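## Task

Tap the feeder tray again and again until the clear vial contains between 18 and 20 tablets, spilling none. One way to tap it is a brief, sharp shove on the vertical plate at the tray's raised end, aimed toward the outlet. Finish with the tray resting on its stop and the vial upright, standing directly on the table.

## Robot and tools

ROBOT. Two six-joint arms, left_arm and right_arm, each ending in a two-finger gripper. Calibrated bases: left_arm at (-0.053, +0.434, +0.027) m, right_arm at (+0.085, -0.524, +0.027) m. Cameras: cam_head_left and cam_head_right on a fixed stand behind the arms, cam_left_wrist and cam_right_wrist on the hands, all 896x504.

FRAMES. The scene frame has its origin at table-top height, halfway between the nominal bases; +x points out over the table, +z up, left_arm sits toward +y (image sides may not match these names). Reported positions, orientations, velocities and move targets' resulting poses are in this frame. Every offset you send, however, is along the current Hand target's own axes. On the gripper, +z runs along the fingers, the fingers open and close along y, and a wrist block sticks out about 10 cm toward +x. end_effector_position is the point between the closed pads; fingertips reach about 19 mm past it when closed.

execute_actions(actions, cameras). actions is a list of actions; each action is a table of up to 15 rows, one row per 1/30 s step, and a short table repeats its final row to fill 15 steps. Every row holds 18 numbers in [-1, 1] covering both arms: left dx, dy, dz, rx, ry, rz, gripper position, force_limit, speed, then the same nine for the right arm. The six pose numbers are an offset, not a pose: measured from the Hand target as it was when that action began, along that hand's axes, and every row counts from that same start (not from the row before). Scale: 1.0 equals 0.6 m or 180 degrees; rx, ry, rz form one rotation vector. Sending the same offset in a new action moves the hand further. All six zeros re-request the current Hand target. The three gripper numbers are absolute settings: position +1 is open (85 mm), about -0.8 is pads touching, -1 closes until blocked; force_limit sets grip strength and speed sets finger speed (about 20, 85, 150 mm/s at -1, 0, +1); both begin at +1. A 0 is a real command, so resend the old numbers to leave a gripper unchanged. An empty actions list returns images and the full state.

move(target, speed, blend, stop_force, zero, blocking, cameras). target is one 18-number row as above, or a list of up to 15 rows; every row is an offset from the same starting Hand targets. The hand follows a straight line, with no avoidance of obstacles or the other arm, for at most 10 s. speed: path top speed in m/s, 0.002 to 3.2 (default 0.25), rotation capped at twice that in rad/s; one value or one per target. blend: corner rounding in m for a list, 0 means stop at each. stop_force: 4 to 120 N, ends an arm's path when its wrist senses that much resistance along the motion; avoid it when the hand rotates or when backing off a contact. zero: whether to re-zero before the move (default true). blocking=false returns early and cannot be combined with stop_force. The result adds a move: line such as done, off_target, moving, held or fault, plus limits (paced, held).

wait(seconds 0 to 10) lets time pass holding commands. stop brakes a running move. zoom_image(camera, region [x0, y0, x1, y1], at most 504 px each way) magnifies the newest image of that camera; useful for counting tablets in the vial. zero_wrist_force(arm) re-zeroes that wrist sensor. finished_scene(scene) ends the current scene, given its number; call nothing after it in that reply.

RESULTS. end_effector_position in metres, quaternion wxyz, velocities in m/s and rad/s. Hand target is the commanded pose the next offsets start from; the hand may rest short of it, and a resent offset can close the gap. Tool commands shows present gripper settings. object_status: 0 moving, 1 blocked while opening, 2 blocked while closing (a grip), 3 reached the set position. position_measured is in counts: 3 open, 78 about 60 mm, 130 about 40 mm, 180 about 20 mm, 230 closed. Wrist force and Wrist torque are in the hand's own axes, a contact reads as force from the surface into the arm; a third line gives the peak since last shown. Joint torques include arm weight; positive means toward larger joint angle. Motor temperatures matter from 70 °C (MOTOR HOT) and at 85 °C the arm brakes for 30 to 60 s.

LIMITS AND CAUTIONS. The controller limits each step's orientation change to 32 degrees from the measured one. An outside force near 150 N, or contact torque at a joint's limit (elbow 139 N m, wrists 50.2 N m), freezes that arm for 10 s. Arms are stiff: aiming even slightly past a firm surface can fault. Faster moves overshoot and strike harder. Do not let the arms bump or squeeze each other; the clearance check does not fully prevent it. Keep paths away from an arm's own base. Do not knock anything off the table, slam the tray, tip the vial or spill tablets. For the jog: bring a fingertip just short of the plate at the tray's high end, then in one call give a short, quick stroke toward the outlet and pull back, keeping the push modest; check the count by zooming, repeat as needed, and confirm the tray is back on its stop and the vial stands upright on the table before finishing.

Each tool is called by a JSON object that holds its "api" and its "payload".

## Session

{"api": "execute_actions", "payload": {"actions": []}}

Scene clock: 0.00 s.
left_arm: end_effector_position=(+0.7797, +0.6975, +0.1803) position_measured=3 object_status=3 end_effector_quat_wxyz=(-0.234, +0.710, +0.158, +0.645) | right_arm: end_effector_position=(+0.8474, -0.3775, +0.3352) position_measured=3 object_status=3 end_effector_quat_wxyz=(-0.249, +0.658, +0.616, +0.355)
Joint positions: left_arm=[-0.113 -0.771 2.113 -4.409 -0.9 -3.06] | right_arm=[3.258 -1.785 -1.996 -0.523 2.394 1.964]
Joint velocities: within noise
Joint torques (N m): no reading
Motor temperatures (°C): left_arm=[25 28 27 34 37 33] | right_arm=[30 32 34 34 37 38]
Wrist force (N): no reading
Wrist torque (N m): no reading
Wrist force, peak (N): no reading
Hand target: left_arm +0.7797, +0.6975, +0.1803; -0.234, +0.710, +0.158, +0.645 | right_arm +0.8474, -0.3775, +0.3352; -0.249, +0.658, +0.616, +0.355
Tool commands: left_gripper/position=+1.0 left_gripper/force_limit=+1.0 left_gripper/speed=+1.0 right_gripper/position=+1.0 right_gripper/force_limit=+1.0 right_gripper/speed=+1.0

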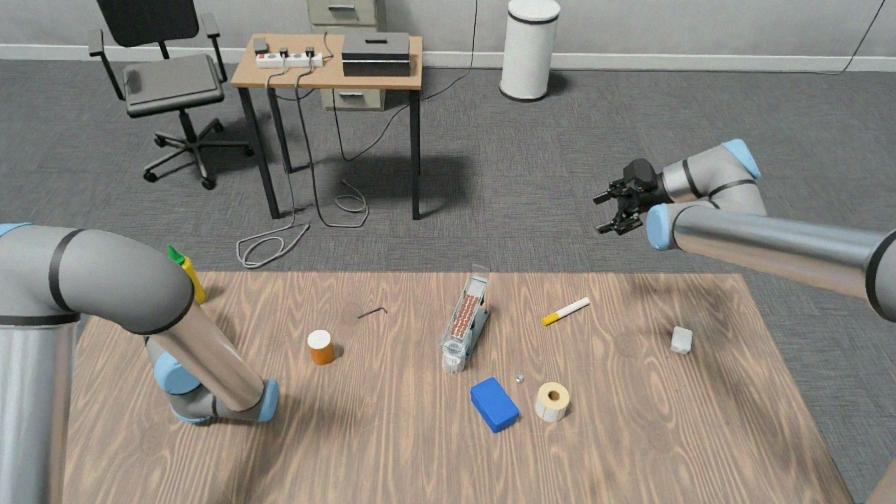

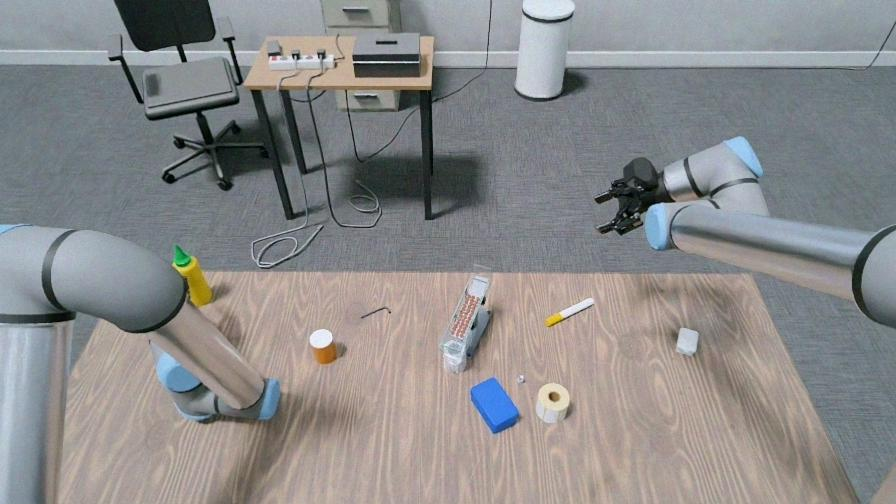

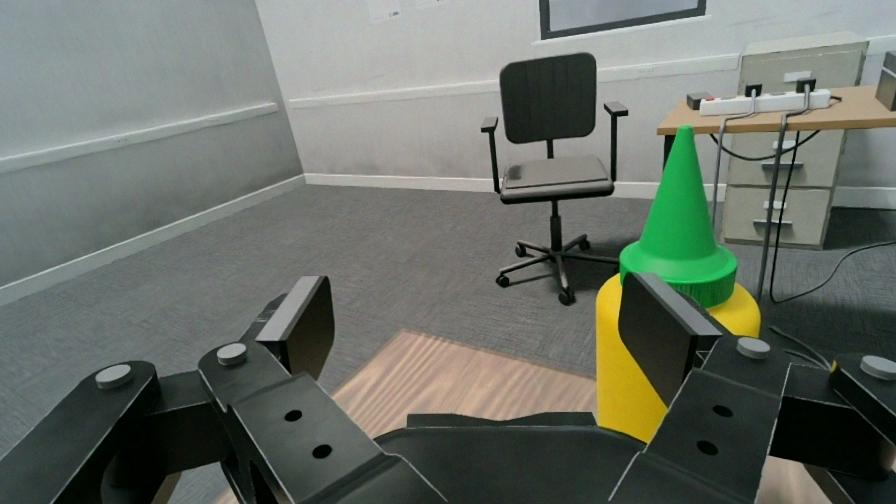

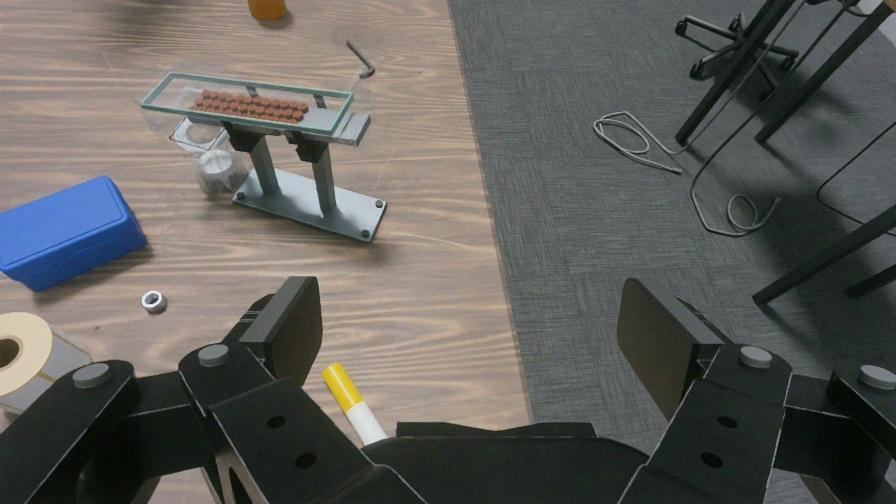

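{"api": "zoom_image", "payload": {"camera": "cam_right_wrist", "region": [90, 30, 490, 270]}}

{"api": "zoom_image", "payload": {"camera": "cam_head_left", "region": [380, 240, 560, 400]}}

{"api": "zoom_image", "payload": {"camera": "cam_head_right", "region": [380, 240, 560, 400]}}

Scaled by 1.260.

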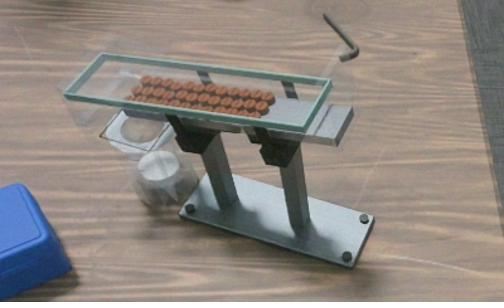

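Scaled by 2.800.

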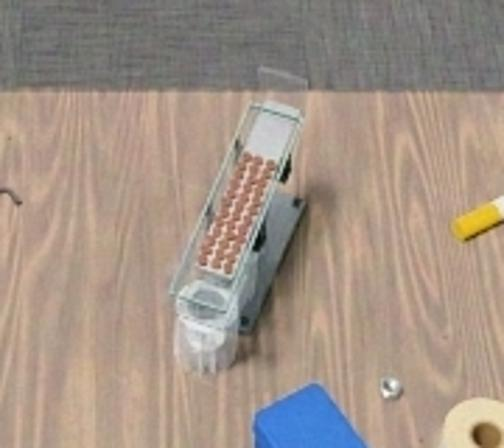

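Scaled by 2.800.

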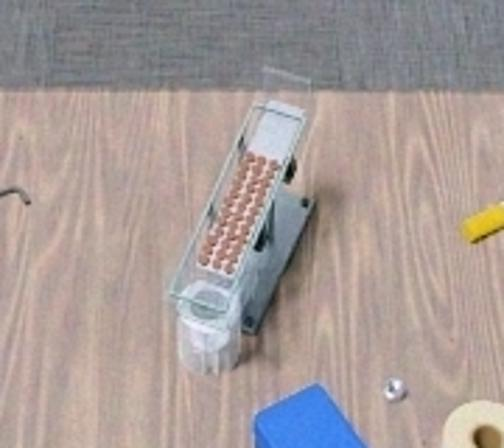

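{"api": "zoom_image", "payload": {"camera": "cam_right_wrist", "region": [120, 50, 260, 210]}}

{"api": "zoom_image", "payload": {"camera": "cam_right_wrist", "region": [240, 50, 400, 250]}}

{"api": "zoom_image", "payload": {"camera": "cam_head_left", "region": [430, 255, 500, 325]}}

{"api": "zoom_image", "payload": {"camera": "cam_head_left", "region": [430, 315, 500, 385]}}

Scaled by 3.150.

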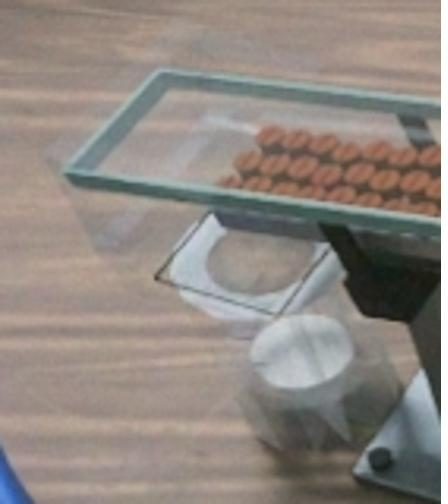

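Scaled by 2.520.

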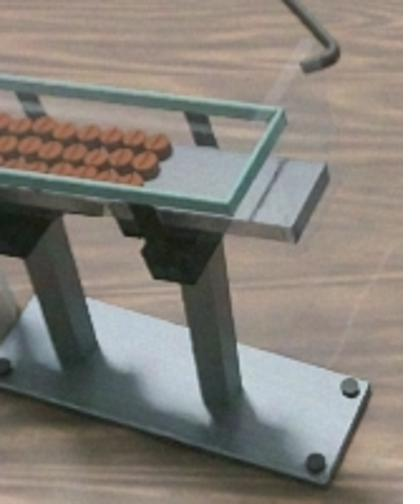

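Scaled by 7.200.

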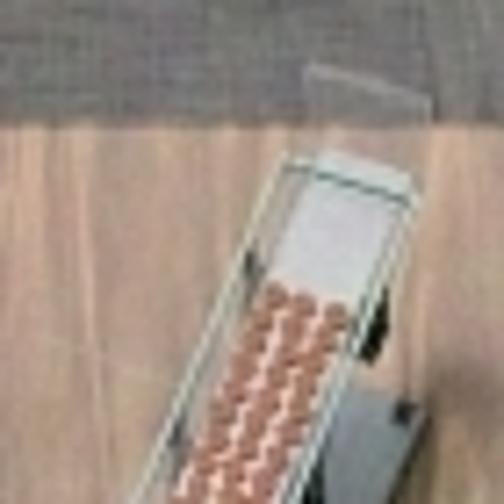

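Scaled by 7.200.

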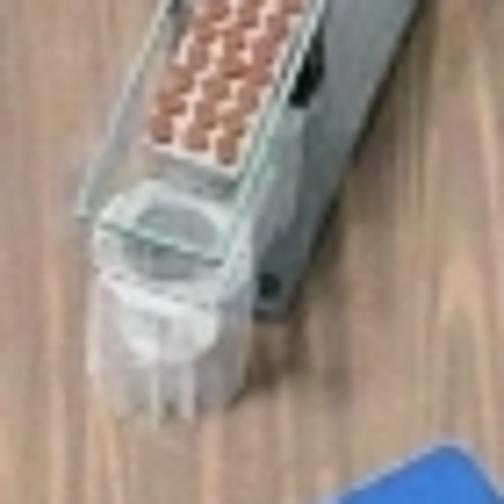

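{"api": "move", "payload": {"target": [[0,0,0,0,0,0,1,1,1,0.0353,0.1477,0.1635,-0.0585,-0.0083,0.0472,-1,-1,0],[0,0,0,0,0,0,1,1,1,0.0303,0.035,0.509,-0.0585,-0.0083,0.0472,-1,-1,0]], "speed": 0.2, "blend": [0.05, 0], "cameras": ["cam_head_left","cam_right_wrist"]}}

Scene clock: 128.60 s.
left_arm: end_effector_position=(+0.7797, +0.6975, +0.1803) position_measured=3 object_status=3 end_effector_quat_wxyz=(-0.234, +0.710, +0.158, +0.645) | right_arm: end_effector_position=(+0.9170, -0.1352, +0.1610) position_measured=232 object_status=3 end_effector_quat_wxyz=(-0.205, +0.727, +0.533, +0.382) end_effector_velocity=(+0.000, +0.002, -0.003) end_effector_angular_velocity=(-0.002, +0.000, +0.000)
Joint positions: left_arm=[-0.113 -0.771 2.113 -4.409 -0.9 -3.06] | right_arm=[3.594 -2.139 -1.967 0.18 2.059 2.563]
Joint velocities: left_arm=[within noise] | right_arm=[0.002 -0.005 0.001 0.003 -0.002 0]
Joint torques (N m): left_arm=[-4.04 -80.6 -13.84 -2.71 0.13 -0.04] | right_arm=[14.07 76.64 40.97 7.36 -0.85 3.27]
Wrist force (N): left_arm=[0.2 0.2 -0.2] | right_arm=[-0.1 -0.4 -0.1]
Wrist torque (N m): left_arm=[0.03 -0.04 0.00] | right_arm=[-0.04 0.01 -0.11]
Wrist force, peak (N): left_arm=[0.7 0.1 -0.8] | right_arm=[-1.0 -1.0 -1.6]
Hand target: left_arm +0.7797, +0.6975, +0.1803; -0.234, +0.710, +0.158, +0.645 | right_arm +0.9170, -0.1350, +0.1609; -0.205, +0.727, +0.533, +0.382
Off the commanded pose: left_arm 0.000 m, 0 deg | right_arm 0.000 m, 0 deg.
move: done
camera_calibration:
cam_right_wrist: T_world_to_cam=[[0.933872, -0.338237, 0.116098, -0.912118], [-0.237737, -0.829731, -0.505002, 0.203062], [0.26714, 0.444007, -0.855274, 0.0849995], [0, 0, 0, 1]] pos_world=[0.877371, -0.177765, 0.28114]
Images, in order (width x height): cam_head_left 896x504, cam_right_wrist 896x504.

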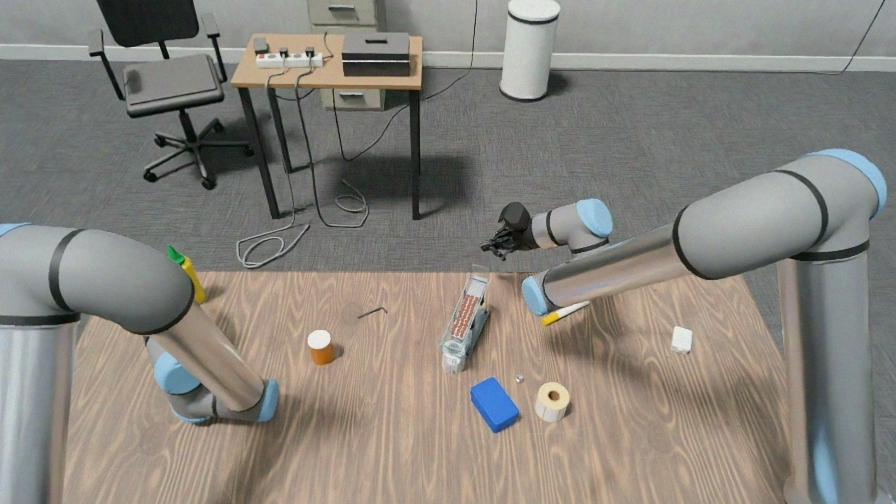

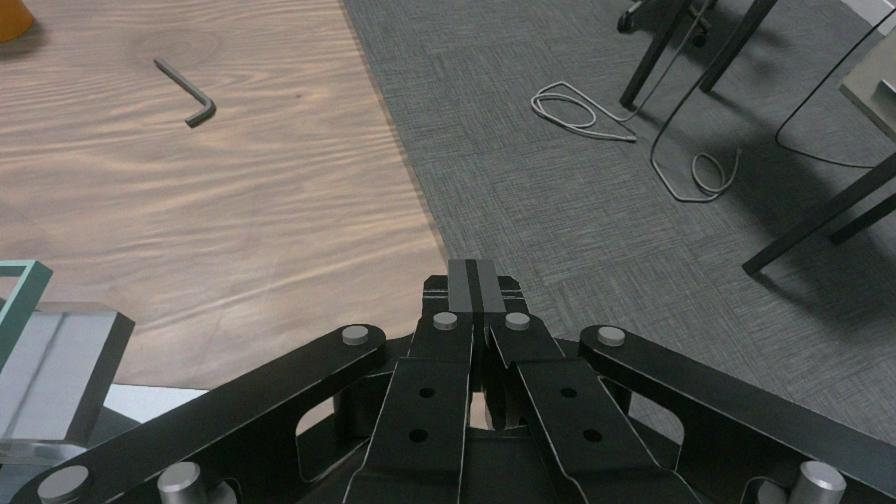

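{"api": "zoom_image", "payload": {"camera": "cam_right_wrist", "region": [0, 230, 260, 480]}}

{"api": "zoom_image", "payload": {"camera": "cam_head_left", "region": [430, 220, 560, 350]}}

Scaled by 1.938.

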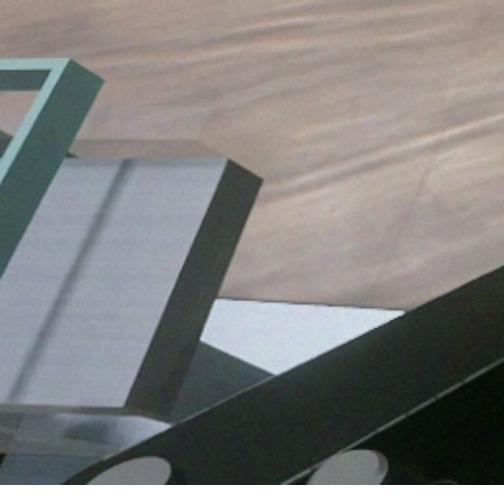

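Scaled by 3.877.

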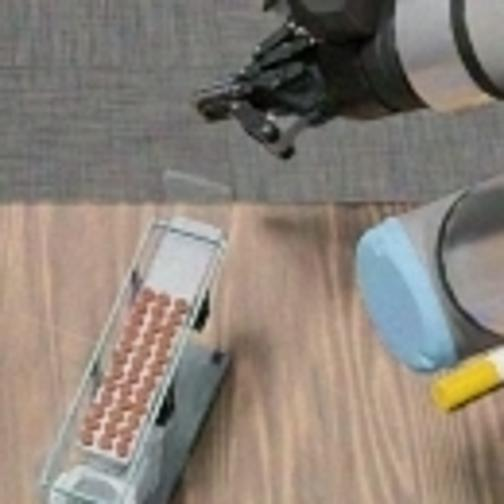

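{"api": "move", "payload": {"target": [[0.1,-0.017,-0.261,0,0,0,1,1,1,0,0,0,0,0,0,-1,-1,0],[0.21,0.307,-0.538,-0.33,0.0015,0.04,1,1,1,0,0,0,0,0,0,-1,-1,0],[0.133,0.777,-0.603,-0.655,0.003,0.081,1,1,1,0,0,0,0,0,0,-1,-1,0]], "speed": 0.35, "blend": [0.04, 0.05, 0], "cameras": ["cam_left_wrist","cam_head_left"]}}

Scene clock: 208.83 s.
left_arm: end_effector_position=(+0.7292, +0.1056, +0.2208) position_measured=3 object_status=3 end_effector_quat_wxyz=(+0.419, +0.575, -0.547, +0.441) | right_arm: end_effector_position=(+0.9170, -0.1350, +0.1609) position_measured=232 object_status=3 end_effector_quat_wxyz=(-0.205, +0.727, +0.533, +0.382)
Joint positions: left_arm=[-0.306 -0.903 1.929 -3.503 -2.707 -2.524] | right_arm=[3.594 -2.14 -1.967 0.18 2.059 2.563]
Joint torques (N m): left_arm=[-22.36 -104.76 -43.73 -2.74 -4.36 2.47] | right_arm=[13.9 75.03 40.01 7.32 -0.74 3.32]
Wrist force (N): left_arm=[-0.1 0.8 0.0] | right_arm=[-0.3 0.0 0.0]
Wrist torque (N m): left_arm=[0.33 0.05 -0.36] | right_arm=[0.04 0.05 -0.11]
Wrist force, peak (N): left_arm=[-1.0 0.3 2.1] | right_arm=[-0.8 -0.4 -0.2]
Hand target: left_arm +0.7292, +0.1056, +0.2208; +0.419, +0.575, -0.547, +0.441 | right_arm +0.9170, -0.1350, +0.1609; -0.205, +0.727, +0.533, +0.382
Off the commanded pose: left_arm 0.000 m, 0 deg | right_arm 0.000 m, 0 deg.
move: done
camera_calibration:
cam_left_wrist: T_world_to_cam=[[-0.998979, -0.0433926, -0.0125613, 0.747118], [-0.0153905, 0.58835, -0.80846, 0.14748], [0.0424717, -0.807441, -0.588417, 0.316311], [0, 0, 0, 1]] pos_world=[0.73519, 0.201052, 0.314739]
Images, in order (width x height): cam_head_left 896x504, cam_left_wrist 896x504.

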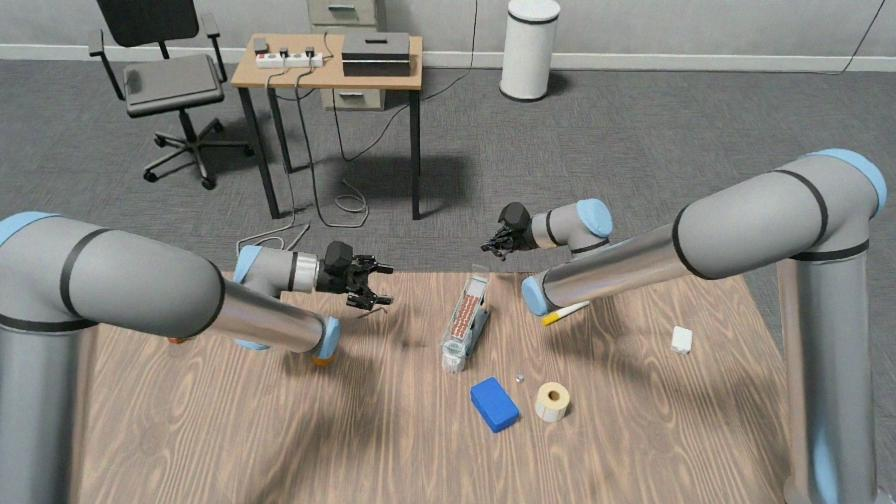

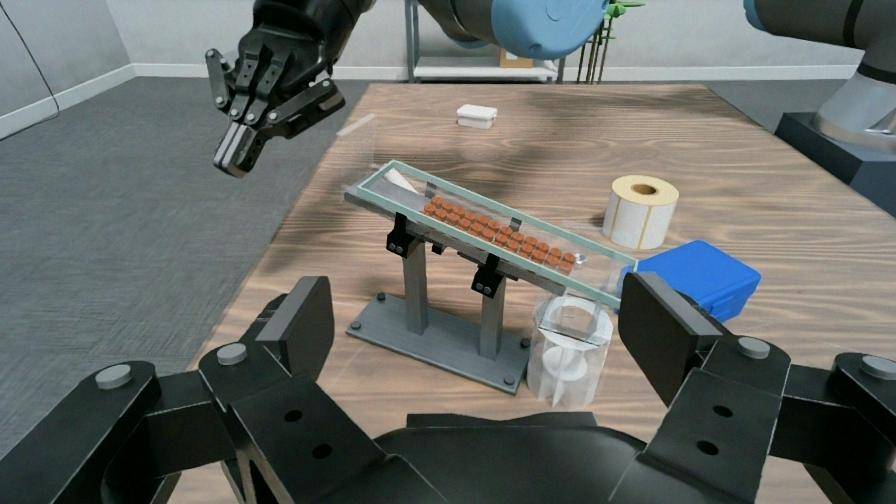

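{"api": "zoom_image", "payload": {"camera": "cam_left_wrist", "region": [200, 90, 460, 270]}}

{"api": "zoom_image", "payload": {"camera": "cam_left_wrist", "region": [400, 170, 660, 420]}}

Scaled by 1.938.

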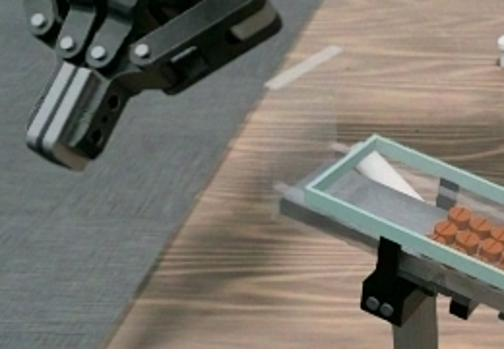

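Scaled by 1.938.

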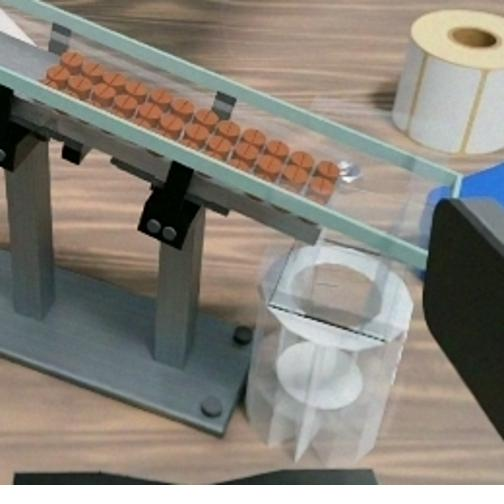

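{"api": "move", "payload": {"target": [0,0,0,0,0,0,1,1,1,0.0482,-0.1028,-0.0572,0,0,0,-1,-1,0], "speed": 0.15, "cameras": ["cam_left_wrist"]}}

{"api": "zoom_image", "payload": {"camera": "cam_left_wrist", "region": [230, 60, 450, 260]}}

Scene clock: 295.77 s.
left_arm: end_effector_position=(+0.7292, +0.1055, +0.2208) position_measured=3 object_status=3 end_effector_quat_wxyz=(+0.419, +0.575, -0.547, +0.441) | right_arm: end_effector_position=(+0.8522, -0.1200, +0.1978) position_measured=232 object_status=3 end_effector_quat_wxyz=(-0.205, +0.727, +0.533, +0.382)
Joint positions: left_arm=[-0.306 -0.904 1.928 -3.503 -2.707 -2.524] | right_arm=[3.658 -2.027 -2.076 0.198 2.014 2.612]
Joint torques (N m): left_arm=[-17.58 -105.88 -43.8 -2.33 -4.54 2.43] | right_arm=[15.76 87.8 21.9 7.72 -0.75 3.19]
Wrist force (N): left_arm=[0.2 0.5 -0.3] | right_arm=[-0.3 0.0 0.3]
Wrist torque (N m): left_arm=[0.27 0.00 -0.36] | right_arm=[0.01 0.02 -0.11]
Wrist force, peak (N): left_arm=[0.1 1.4 -0.1] | right_arm=[-1.0 1.0 0.9]
Hand target: left_arm +0.7292, +0.1056, +0.2208; +0.419, +0.575, -0.547, +0.441 | right_arm +0.8521, -0.1199, +0.1979; -0.205, +0.727, +0.533, +0.382
Off the commanded pose: left_arm 0.000 m, 0 deg | right_arm 0.000 m, 0 deg.
move: done
camera_calibration:
cam_left_wrist: T_world_to_cam=[[-0.998989, -0.0431706, -0.012531, 0.747071], [-0.0152938, 0.588535, -0.808327, 0.14733], [0.0422709, -0.807318, -0.588601, 0.31649], [0, 0, 0, 1]] pos_world=[0.73519, 0.20105, 0.314739]
Images, in order (width x height): cam_left_wrist 896x504.

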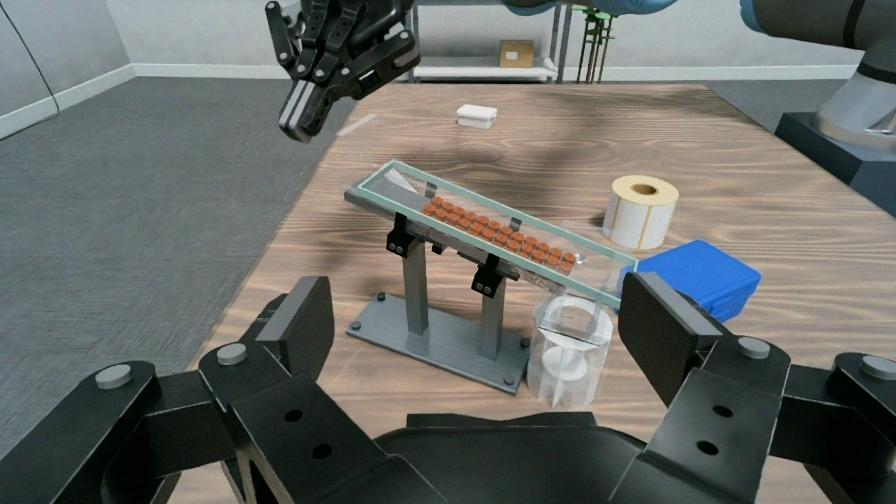

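Scaled by 2.291.

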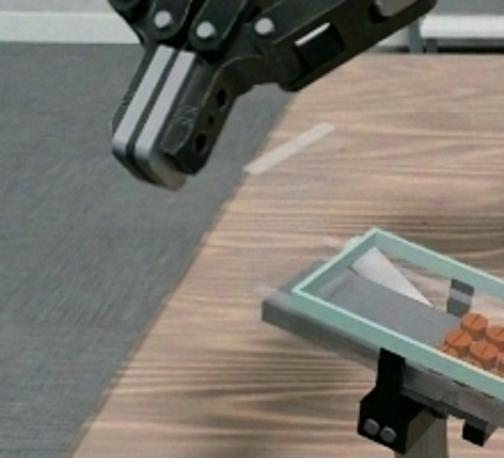

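{"api": "move", "payload": {"target": [0,0,0,0,0,0,1,1,1,-0.0163,-0.0837,0.0143,0,0,0,-1,-1,0], "speed": 0.02, "stop_force": 4, "cameras": ["cam_left_wrist"]}}

{"api": "zoom_image", "payload": {"camera": "cam_left_wrist", "region": [290, 90, 650, 410]}}

Scene clock: 316.33 s.
left_arm: end_effector_position=(+0.7292, +0.1056, +0.2208) position_measured=3 object_status=3 end_effector_quat_wxyz=(+0.419, +0.575, -0.547, +0.441) | right_arm: end_effector_position=(+0.8300, -0.1114, +0.1890) position_measured=232 object_status=3 end_effector_quat_wxyz=(-0.205, +0.727, +0.533, +0.382)
Joint positions: left_arm=[-0.306 -0.904 1.928 -3.503 -2.707 -2.524] | right_arm=[3.686 -2.023 -2.114 0.241 1.993 2.634]
Joint torques (N m): left_arm=[8.02 -106.62 -44 -2.06 -4.4 2.19] | right_arm=[-13.34 63.16 39.11 3.14 3.22 -2.13]
Wrist force (N): left_arm=[0.2 1.0 0.0] | right_arm=[-0.1 2.1 0.0]
Wrist torque (N m): left_arm=[0.35 0.00 -0.36] | right_arm=[0.03 0.01 0.05]
Wrist force, peak (N): left_arm=[0.1 1.3 0.3] | right_arm=[1.7 3.9 -1.2]
Hand target: left_arm +0.7292, +0.1056, +0.2208; +0.419, +0.575, -0.547, +0.441 | right_arm +0.8300, -0.1114, +0.1890; -0.205, +0.727, +0.533, +0.382 (not the last commanded pose)
Off the commanded pose: left_arm 0.000 m, 0 deg | right_arm 0.027 m, 0 deg.
move: contact (right_arm)
camera_calibration:
cam_left_wrist: T_world_to_cam=[[-0.998989, -0.0431706, -0.012531, 0.747071], [-0.0152938, 0.588535, -0.808327, 0.14733], [0.0422709, -0.807318, -0.588601, 0.31649], [0, 0, 0, 1]] pos_world=[0.73519, 0.20105, 0.314739]
Images, in order (width x height): cam_left_wrist 896x504.

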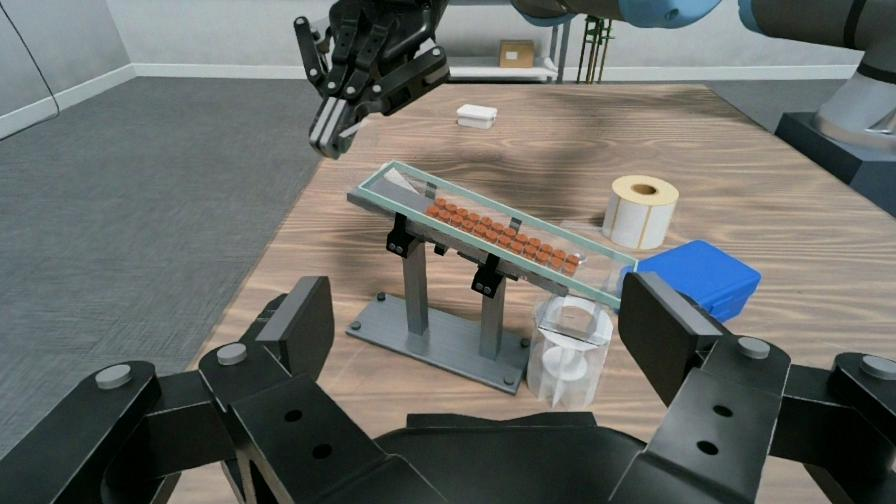

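Scaled by 1.400.

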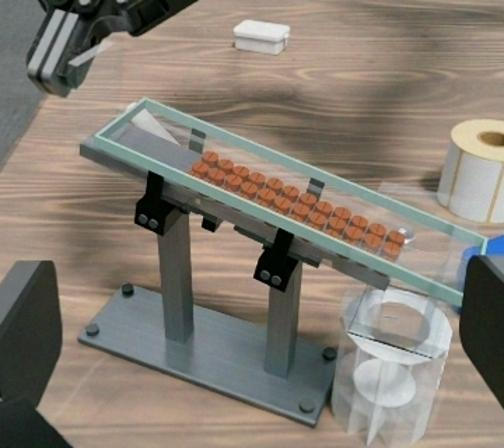

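{"api": "execute_actions", "payload": {"actions": [[[0,0,0,0,0,0,1,1,1,-0.00103,-0.0099,0.00095,0,0,0,-1,-1,0],[0,0,0,0,0,0,1,1,1,-0.00103,-0.0099,0.00095,0,0,0,-1,-1,0],[0,0,0,0,0,0,1,1,1,-0.00103,-0.0099,0.00095,0,0,0,-1,-1,0],[0,0,0,0,0,0,1,1,1,0.0026,0.0248,-0.0024,0,0,0,-1,-1,0]]], "cameras": ["cam_left_wrist"]}}

{"api": "zoom_image", "payload": {"camera": "cam_left_wrist", "region": [330, 150, 650, 420]}}

Scene clock: 355.23 s.
left_arm: end_effector_position=(+0.7292, +0.1056, +0.2208) position_measured=3 object_status=3 end_effector_quat_wxyz=(+0.419, +0.575, -0.547, +0.441) | right_arm: end_effector_position=(+0.8434, -0.1166, +0.1927) position_measured=232 object_status=3 end_effector_quat_wxyz=(-0.205, +0.727, +0.533, +0.382)
Joint positions: left_arm=[-0.306 -0.904 1.928 -3.503 -2.707 -2.524] | right_arm=[3.669 -2.028 -2.091 0.218 2.006 2.621]
Joint torques (N m): left_arm=[7.92 -106.08 -44.43 -2.26 -4.21 2.01] | right_arm=[-14.43 64.37 40.04 3.24 2.9 -2.4]
Wrist force (N): left_arm=[-0.2 0.7 -0.5] | right_arm=[-0.4 -0.1 0.2]
Wrist torque (N m): left_arm=[0.31 0.07 -0.36] | right_arm=[0.00 0.03 0.16]
Wrist force, peak (N): left_arm=[-0.1 1.4 -0.2] | right_arm=[0.0 5.3 -0.3]
Hand target: left_arm +0.7292, +0.1056, +0.2208; +0.419, +0.575, -0.547, +0.441 | right_arm +0.8436, -0.1166, +0.1927; -0.205, +0.727, +0.533, +0.382
Off the commanded pose: left_arm 0.000 m, 0 deg | right_arm 0.000 m, 0 deg.
Step readings (end_effector_position of left_arm | right_arm):
0: (+0.7292, +0.1056, +0.2208) | (+0.8300, -0.1114, +0.1890)
1: (+0.7292, +0.1056, +0.2208) | (+0.8300, -0.1114, +0.1890)
2: (+0.7292, +0.1056, +0.2208) | (+0.8295, -0.1112, +0.1889)
4: (+0.7292, +0.1056, +0.2208) | (+0.8277, -0.1105, +0.1883)
8: (+0.7292, +0.1056, +0.2208) | (+0.8365, -0.1142, +0.1908)
15: (+0.7292, +0.1056, +0.2208) | (+0.8427, -0.1163, +0.1925)
camera_calibration:
cam_left_wrist: T_world_to_cam=[[-0.998989, -0.0431706, -0.012531, 0.747071], [-0.0152938, 0.588535, -0.808327, 0.14733], [0.0422709, -0.807318, -0.588601, 0.31649], [0, 0, 0, 1]] pos_world=[0.73519, 0.20105, 0.314739]
Images, in order (width x height): cam_left_wrist 896x504.

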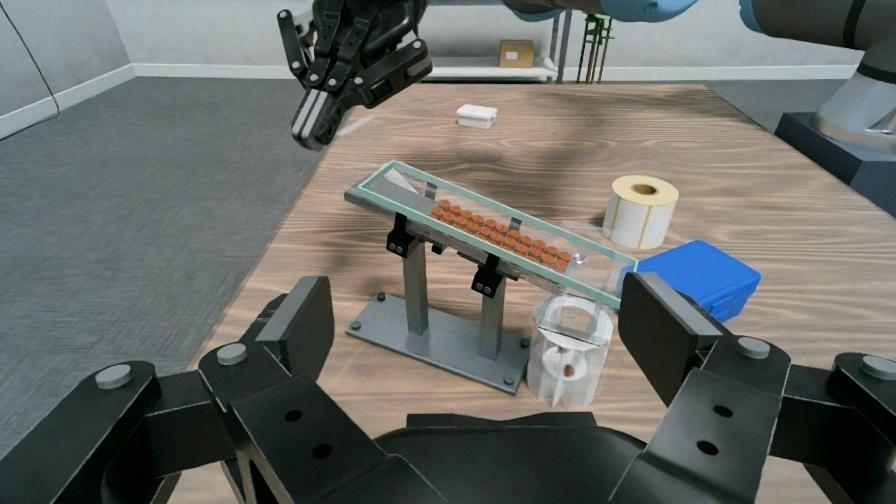

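Scaled by 1.575.

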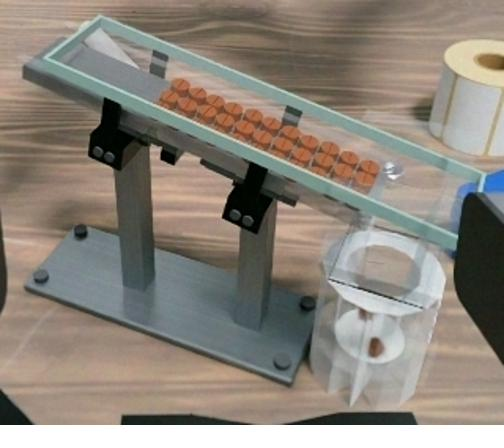

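{"api": "zoom_image", "payload": {"camera": "cam_left_wrist", "region": [520, 280, 630, 420]}}

{"api": "zoom_image", "payload": {"camera": "cam_left_wrist", "region": [415, 180, 595, 290]}}

Scaled by 3.600.

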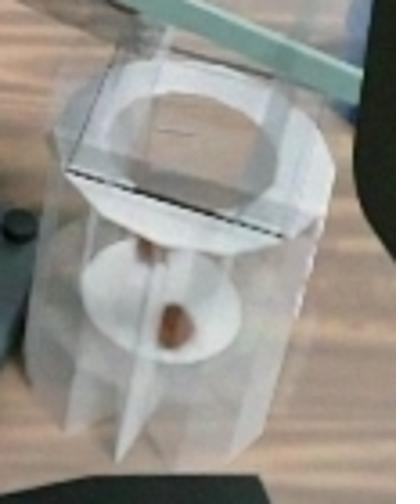

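Scaled by 2.800.

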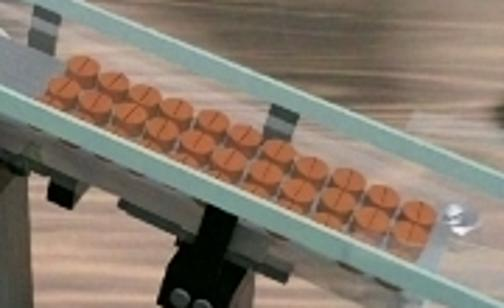

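{"api": "move", "payload": {"target": [0.1347,0.0207,0.0103,0,-0.122,0,1,1,1,0,0,0,0,0,0,-1,-1,0], "speed": 0.2, "cameras": ["cam_left_wrist"]}}

{"api": "zoom_image", "payload": {"camera": "cam_left_wrist", "region": [360, 150, 560, 300]}}

{"api": "zoom_image", "payload": {"camera": "cam_left_wrist", "region": [480, 250, 620, 400]}}

Scene clock: 388.27 s.
left_arm: end_effector_position=(+0.7182, +0.0780, +0.2972) position_measured=3 object_status=3 end_effector_quat_wxyz=(+0.307, +0.649, -0.616, +0.324) | right_arm: end_effector_position=(+0.8436, -0.1166, +0.1927) position_measured=232 object_status=3 end_effector_quat_wxyz=(-0.205, +0.727, +0.533, +0.382)
Joint positions: left_arm=[-0.404 -1.215 1.927 -2.805 -2.374 -2.245] | right_arm=[3.668 -2.028 -2.091 0.218 2.006 2.621]
Joint torques (N m): left_arm=[-23.34 -92.1 -55.67 -2.83 0.42 1.77] | right_arm=[-14.7 67.88 40.85 3.44 2.85 -2.19]
Wrist force (N): left_arm=[-0.9 0.7 -1.3] | right_arm=[-0.3 -0.1 0.4]
Wrist torque (N m): left_arm=[0.41 0.40 -0.42] | right_arm=[-0.01 0.03 0.15]
Wrist force, peak (N): left_arm=[-0.6 0.9 -1.6] | right_arm=[-0.6 -0.5 -0.4]
Hand target: left_arm +0.7182, +0.0780, +0.2972; +0.307, +0.649, -0.616, +0.324 | right_arm +0.8436, -0.1166, +0.1927; -0.205, +0.727, +0.533, +0.382
Off the commanded pose: left_arm 0.000 m, 0 deg | right_arm 0.000 m, 0 deg.
move: done
camera_calibration:
cam_left_wrist: T_world_to_cam=[[-0.999186, -0.0394076, -0.0086604, 0.734487], [-0.0288377, 0.847619, -0.529821, 0.131901], [0.0282197, -0.529139, -0.848066, 0.4052], [0, 0, 0, 1]] pos_world=[0.726258, 0.13155, 0.419881]
Images, in order (width x height): cam_left_wrist 896x504.

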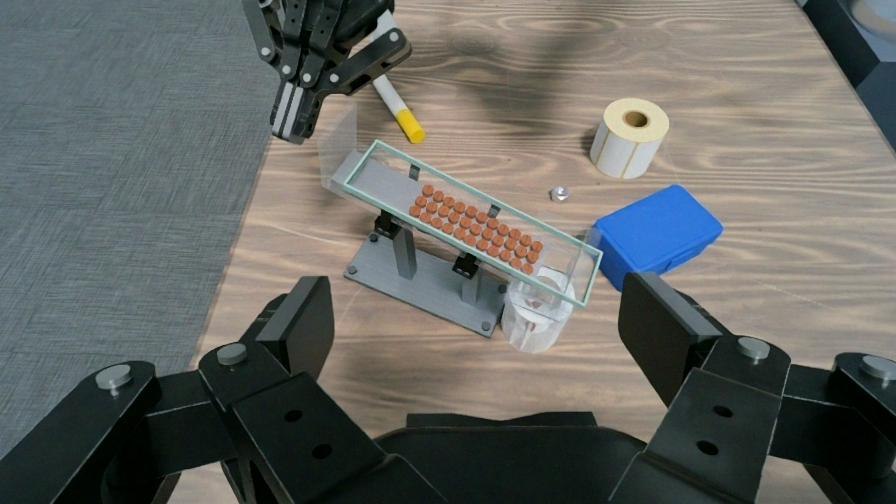

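Scaled by 2.520.

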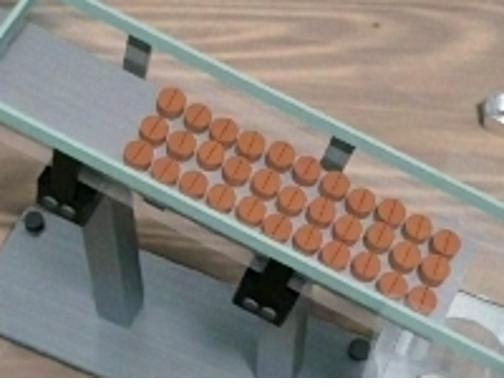

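Scaled by 3.360.

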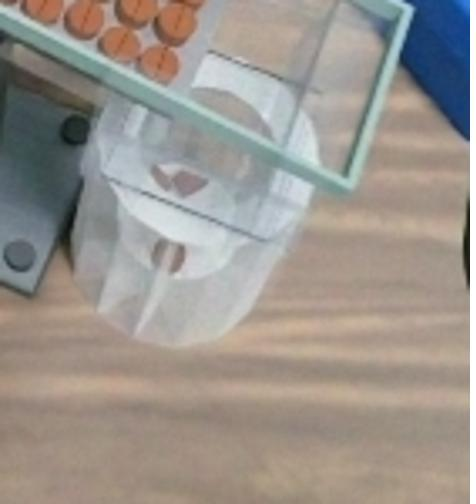

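{"api": "move", "payload": {"target": [0,0,0,0,0,0,1,1,1,-0.0026,-0.0248,0.0024,0,0,0,-1,-1,0], "speed": 0.03}}

{"api": "execute_actions", "payload": {"actions": [[[0,0,0,0,0,0,1,1,1,-0.00103,-0.0099,0.00095,0,0,0,-1,-1,0],[0,0,0,0,0,0,1,1,1,-0.00103,-0.0099,0.00095,0,0,0,-1,-1,0],[0,0,0,0,0,0,1,1,1,-0.00103,-0.0099,0.00095,0,0,0,-1,-1,0],[0,0,0,0,0,0,1,1,1,0.0026,0.0248,-0.0024,0,0,0,-1,-1,0],[0,0,0,0,0,0,1,1,1,0.0026,0.0248,-0.0024,0,0,0,-1,-1,0],[0,0,0,0,0,0,1,1,1,0.0026,0.0248,-0.0024,0,0,0,-1,-1,0],[0,0,0,0,0,0,1,1,1,0.0026,0.0248,-0.0024,0,0,0,-1,-1,0],[0,0,0,0,0,0,1,1,1,0.0026,0.0248,-0.0024,0,0,0,-1,-1,0],[0,0,0,0,0,0,1,1,1,0,0,0,0,0,0,-1,-1,0]]], "cameras": ["cam_left_wrist"]}}

{"api": "zoom_image", "payload": {"camera": "cam_left_wrist", "region": [360, 150, 560, 300]}}

{"api": "zoom_image", "payload": {"camera": "cam_left_wrist", "region": [480, 250, 620, 400]}}

Scene clock: 429.30 s.
left_arm: end_effector_position=(+0.7182, +0.0780, +0.2972) position_measured=3 object_status=3 end_effector_quat_wxyz=(+0.307, +0.649, -0.616, +0.324) | right_arm: end_effector_position=(+0.8302, -0.1115, +0.1891) position_measured=232 object_status=3 end_effector_quat_wxyz=(-0.205, +0.727, +0.533, +0.382)
Joint positions: left_arm=[-0.404 -1.215 1.927 -2.805 -2.374 -2.245] | right_arm=[3.686 -2.023 -2.114 0.241 1.993 2.634]
Joint torques (N m): left_arm=[-24.58 -90.93 -56.38 -3.39 0.75 1.98] | right_arm=[14.03 81.49 16.99 6.47 -0.11 3.07]
Wrist force (N): left_arm=[-0.6 0.6 -1.1] | right_arm=[1.2 3.3 -0.3]
Wrist torque (N m): left_arm=[0.39 0.35 -0.42] | right_arm=[0.00 0.03 -0.13]
Wrist force, peak (N): left_arm=[-1.1 0.9 -1.4] | right_arm=[1.3 3.5 0.0]
Hand target: left_arm +0.7182, +0.0780, +0.2972; +0.307, +0.649, -0.616, +0.324 | right_arm +0.8300, -0.1114, +0.1890; -0.205, +0.727, +0.533, +0.382
Off the commanded pose: left_arm 0.000 m, 0 deg | right_arm 0.000 m, 0 deg.
move: done

Scene clock: 430.07 s.
left_arm: end_effector_position=(+0.7182, +0.0780, +0.2972) position_measured=3 object_status=3 end_effector_quat_wxyz=(+0.307, +0.649, -0.616, +0.324) | right_arm: end_effector_position=(+0.8303, -0.1115, +0.1891) position_measured=232 object_status=3 end_effector_quat_wxyz=(-0.205, +0.727, +0.533, +0.382)
Joint positions: left_arm=[-0.404 -1.215 1.927 -2.805 -2.374 -2.245] | right_arm=[3.686 -2.023 -2.114 0.241 1.994 2.634]
Joint torques (N m): left_arm=[-21.16 -93.12 -56.71 -3.52 0.84 2.25] | right_arm=[15.43 81.71 16.95 7.2 -0.21 3.42]
Wrist force (N): left_arm=[-0.6 0.7 -0.9] | right_arm=[1.7 3.1 -0.7]
Wrist torque (N m): left_arm=[0.40 0.34 -0.41] | right_arm=[-0.01 -0.05 -0.13]
Wrist force, peak (N): left_arm=[-0.8 1.0 -1.3] | right_arm=[1.4 6.0 -0.1]
Hand target: left_arm +0.7182, +0.0780, +0.2972; +0.307, +0.649, -0.616, +0.324 | right_arm +0.8300, -0.1114, +0.1890; -0.205, +0.727, +0.533, +0.382
Off the commanded pose: left_arm 0.000 m, 0 deg | right_arm 0.000 m, 0 deg.
Step readings (end_effector_position of left_arm | right_arm):
0: (+0.7182, +0.0780, +0.2972) | (+0.8302, -0.1115, +0.1891)
1: (+0.7182, +0.0780, +0.2972) | (+0.8301, -0.1115, +0.1890)
2: (+0.7182, +0.0780, +0.2972) | (+0.8295, -0.1112, +0.1889)
4: (+0.7182, +0.0780, +0.2972) | (+0.8276, -0.1105, +0.1884)
8: (+0.7182, +0.0780, +0.2972) | (+0.8364, -0.1141, +0.1908)
15: (+0.7182, +0.0780, +0.2972) | (+0.8323, -0.1123, +0.1896)
camera_calibration:
cam_left_wrist: T_world_to_cam=[[-0.999189, -0.0393187, -0.00872471, 0.734504], [-0.0287345, 0.847741, -0.529631, 0.131731], [0.0282207, -0.528951, -0.848183, 0.405224], [0, 0, 0, 1]] pos_world=[0.726257, 0.131549, 0.419881]
Images, in order (width x height): cam_left_wrist 896x504.

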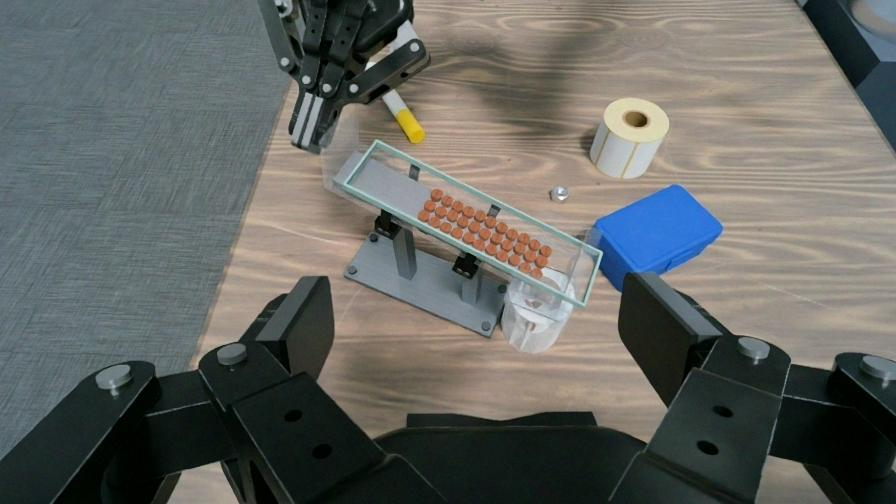

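Scaled by 2.520.

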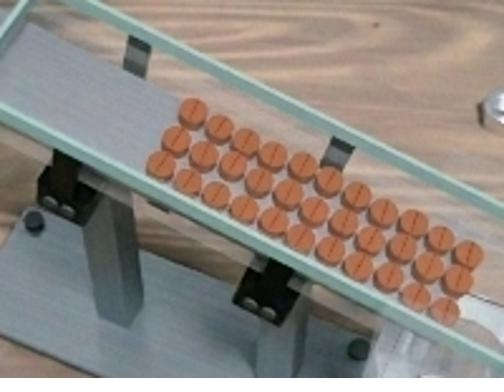

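Scaled by 3.360.

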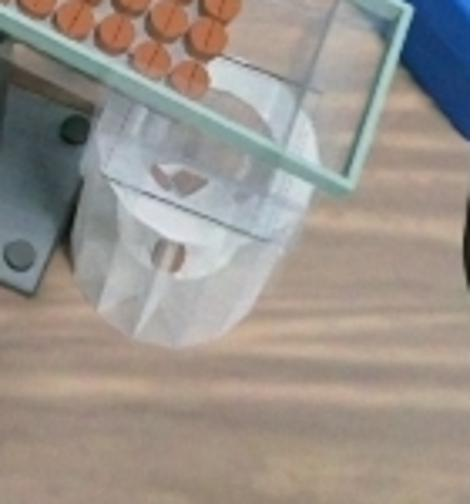

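{"api": "execute_actions", "payload": {"actions": [[[0,0,0,0,0,0,1,1,1,-0.0024,-0.0231,0.0022,0,0,0,-1,-1,0],[0,0,0,0,0,0,1,1,1,-0.0024,-0.0231,0.0022,0,0,0,-1,-1,0],[0,0,0,0,0,0,1,1,1,-0.0024,-0.0231,0.0022,0,0,0,-1,-1,0],[0,0,0,0,0,0,1,1,1,0.0026,0.0248,-0.0024,0,0,0,-1,-1,0],[0,0,0,0,0,0,1,1,1,0.0026,0.0248,-0.0024,0,0,0,-1,-1,0],[0,0,0,0,0,0,1,1,1,0.0026,0.0248,-0.0024,0,0,0,-1,-1,0],[0,0,0,0,0,0,1,1,1,0.0026,0.0248,-0.0024,0,0,0,-1,-1,0],[0,0,0,0,0,0,1,1,1,0.0026,0.0248,-0.0024,0,0,0,-1,-1,0],[0,0,0,0,0,0,1,1,1,0,0,0,0,0,0,-1,-1,0]]], "cameras": ["cam_left_wrist"]}}

{"api": "zoom_image", "payload": {"camera": "cam_left_wrist", "region": [360, 150, 560, 300]}}

{"api": "zoom_image", "payload": {"camera": "cam_left_wrist", "region": [480, 250, 620, 400]}}

Scene clock: 480.97 s.
left_arm: end_effector_position=(+0.7182, +0.0780, +0.2972) position_measured=3 object_status=3 end_effector_quat_wxyz=(+0.307, +0.649, -0.616, +0.324) | right_arm: end_effector_position=(+0.8302, -0.1115, +0.1891) position_measured=232 object_status=3 end_effector_quat_wxyz=(-0.205, +0.727, +0.533, +0.382)
Joint positions: left_arm=[-0.404 -1.215 1.927 -2.805 -2.374 -2.245] | right_arm=[3.686 -2.023 -2.114 0.241 1.993 2.634]
Joint torques (N m): left_arm=[-22.35 -90.91 -56.36 -3.56 0.62 2.31] | right_arm=[15.02 82.62 16.81 6.55 0.33 3.2]
Wrist force (N): left_arm=[-0.9 1.0 -0.8] | right_arm=[1.3 3.1 -1.6]
Wrist torque (N m): left_arm=[0.46 0.40 -0.42] | right_arm=[0.00 -0.01 -0.12]
Wrist force, peak (N): left_arm=[-0.6 1.2 -1.4] | right_arm=[0.2 8.8 -0.8]
Hand target: left_arm +0.7182, +0.0780, +0.2972; +0.307, +0.649, -0.616, +0.324 | right_arm +0.8300, -0.1114, +0.1890; -0.205, +0.727, +0.533, +0.382
Off the commanded pose: left_arm 0.000 m, 0 deg | right_arm 0.000 m, 0 deg.
Step readings (end_effector_position of left_arm | right_arm):
0: (+0.7182, +0.0780, +0.2972) | (+0.8300, -0.1114, +0.1890)
1: (+0.7182, +0.0780, +0.2972) | (+0.8300, -0.1114, +0.1890)
2: (+0.7182, +0.0780, +0.2972) | (+0.8287, -0.1109, +0.1887)
4: (+0.7182, +0.0780, +0.2972) | (+0.8243, -0.1092, +0.1875)
8: (+0.7182, +0.0780, +0.2972) | (+0.8345, -0.1135, +0.1903)
15: (+0.7182, +0.0780, +0.2972) | (+0.8320, -0.1122, +0.1895)
camera_calibration:
cam_left_wrist: T_world_to_cam=[[-0.999189, -0.0393187, -0.00872471, 0.734504], [-0.0287345, 0.847741, -0.529631, 0.131731], [0.0282207, -0.528951, -0.848183, 0.405224], [0, 0, 0, 1]] pos_world=[0.726257, 0.131549, 0.419881]
Images, in order (width x height): cam_left_wrist 896x504.

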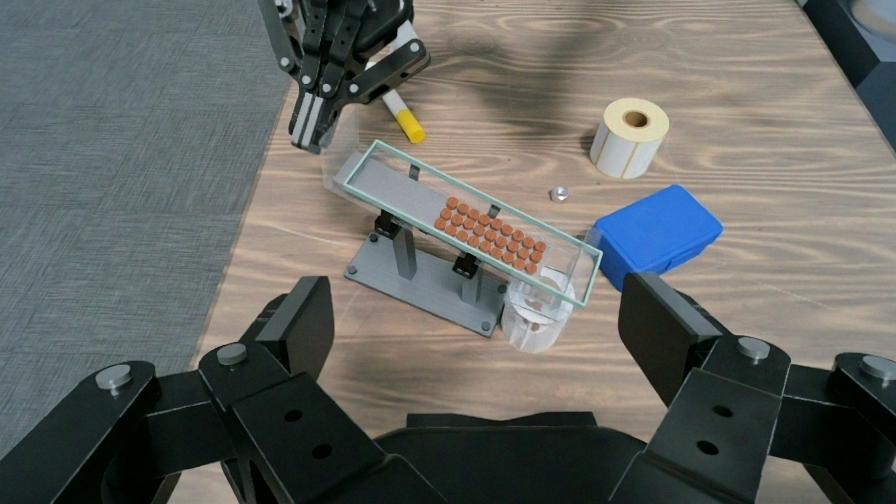

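Scaled by 2.520.

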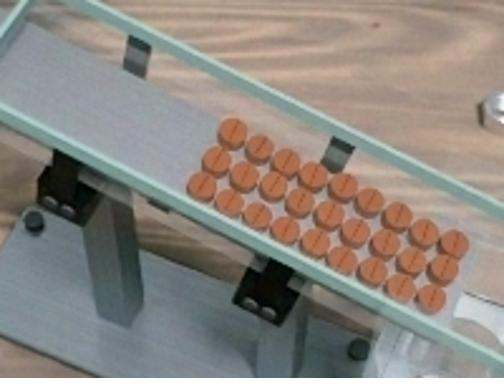

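Scaled by 3.360.

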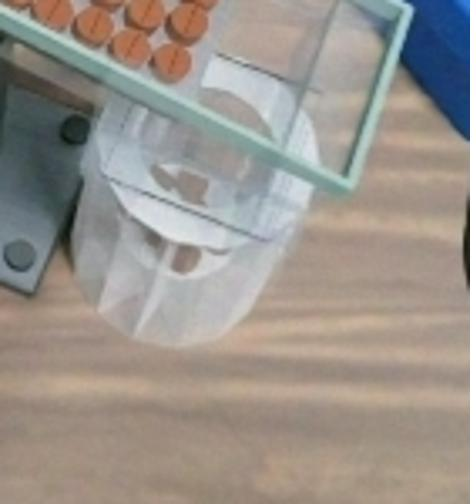

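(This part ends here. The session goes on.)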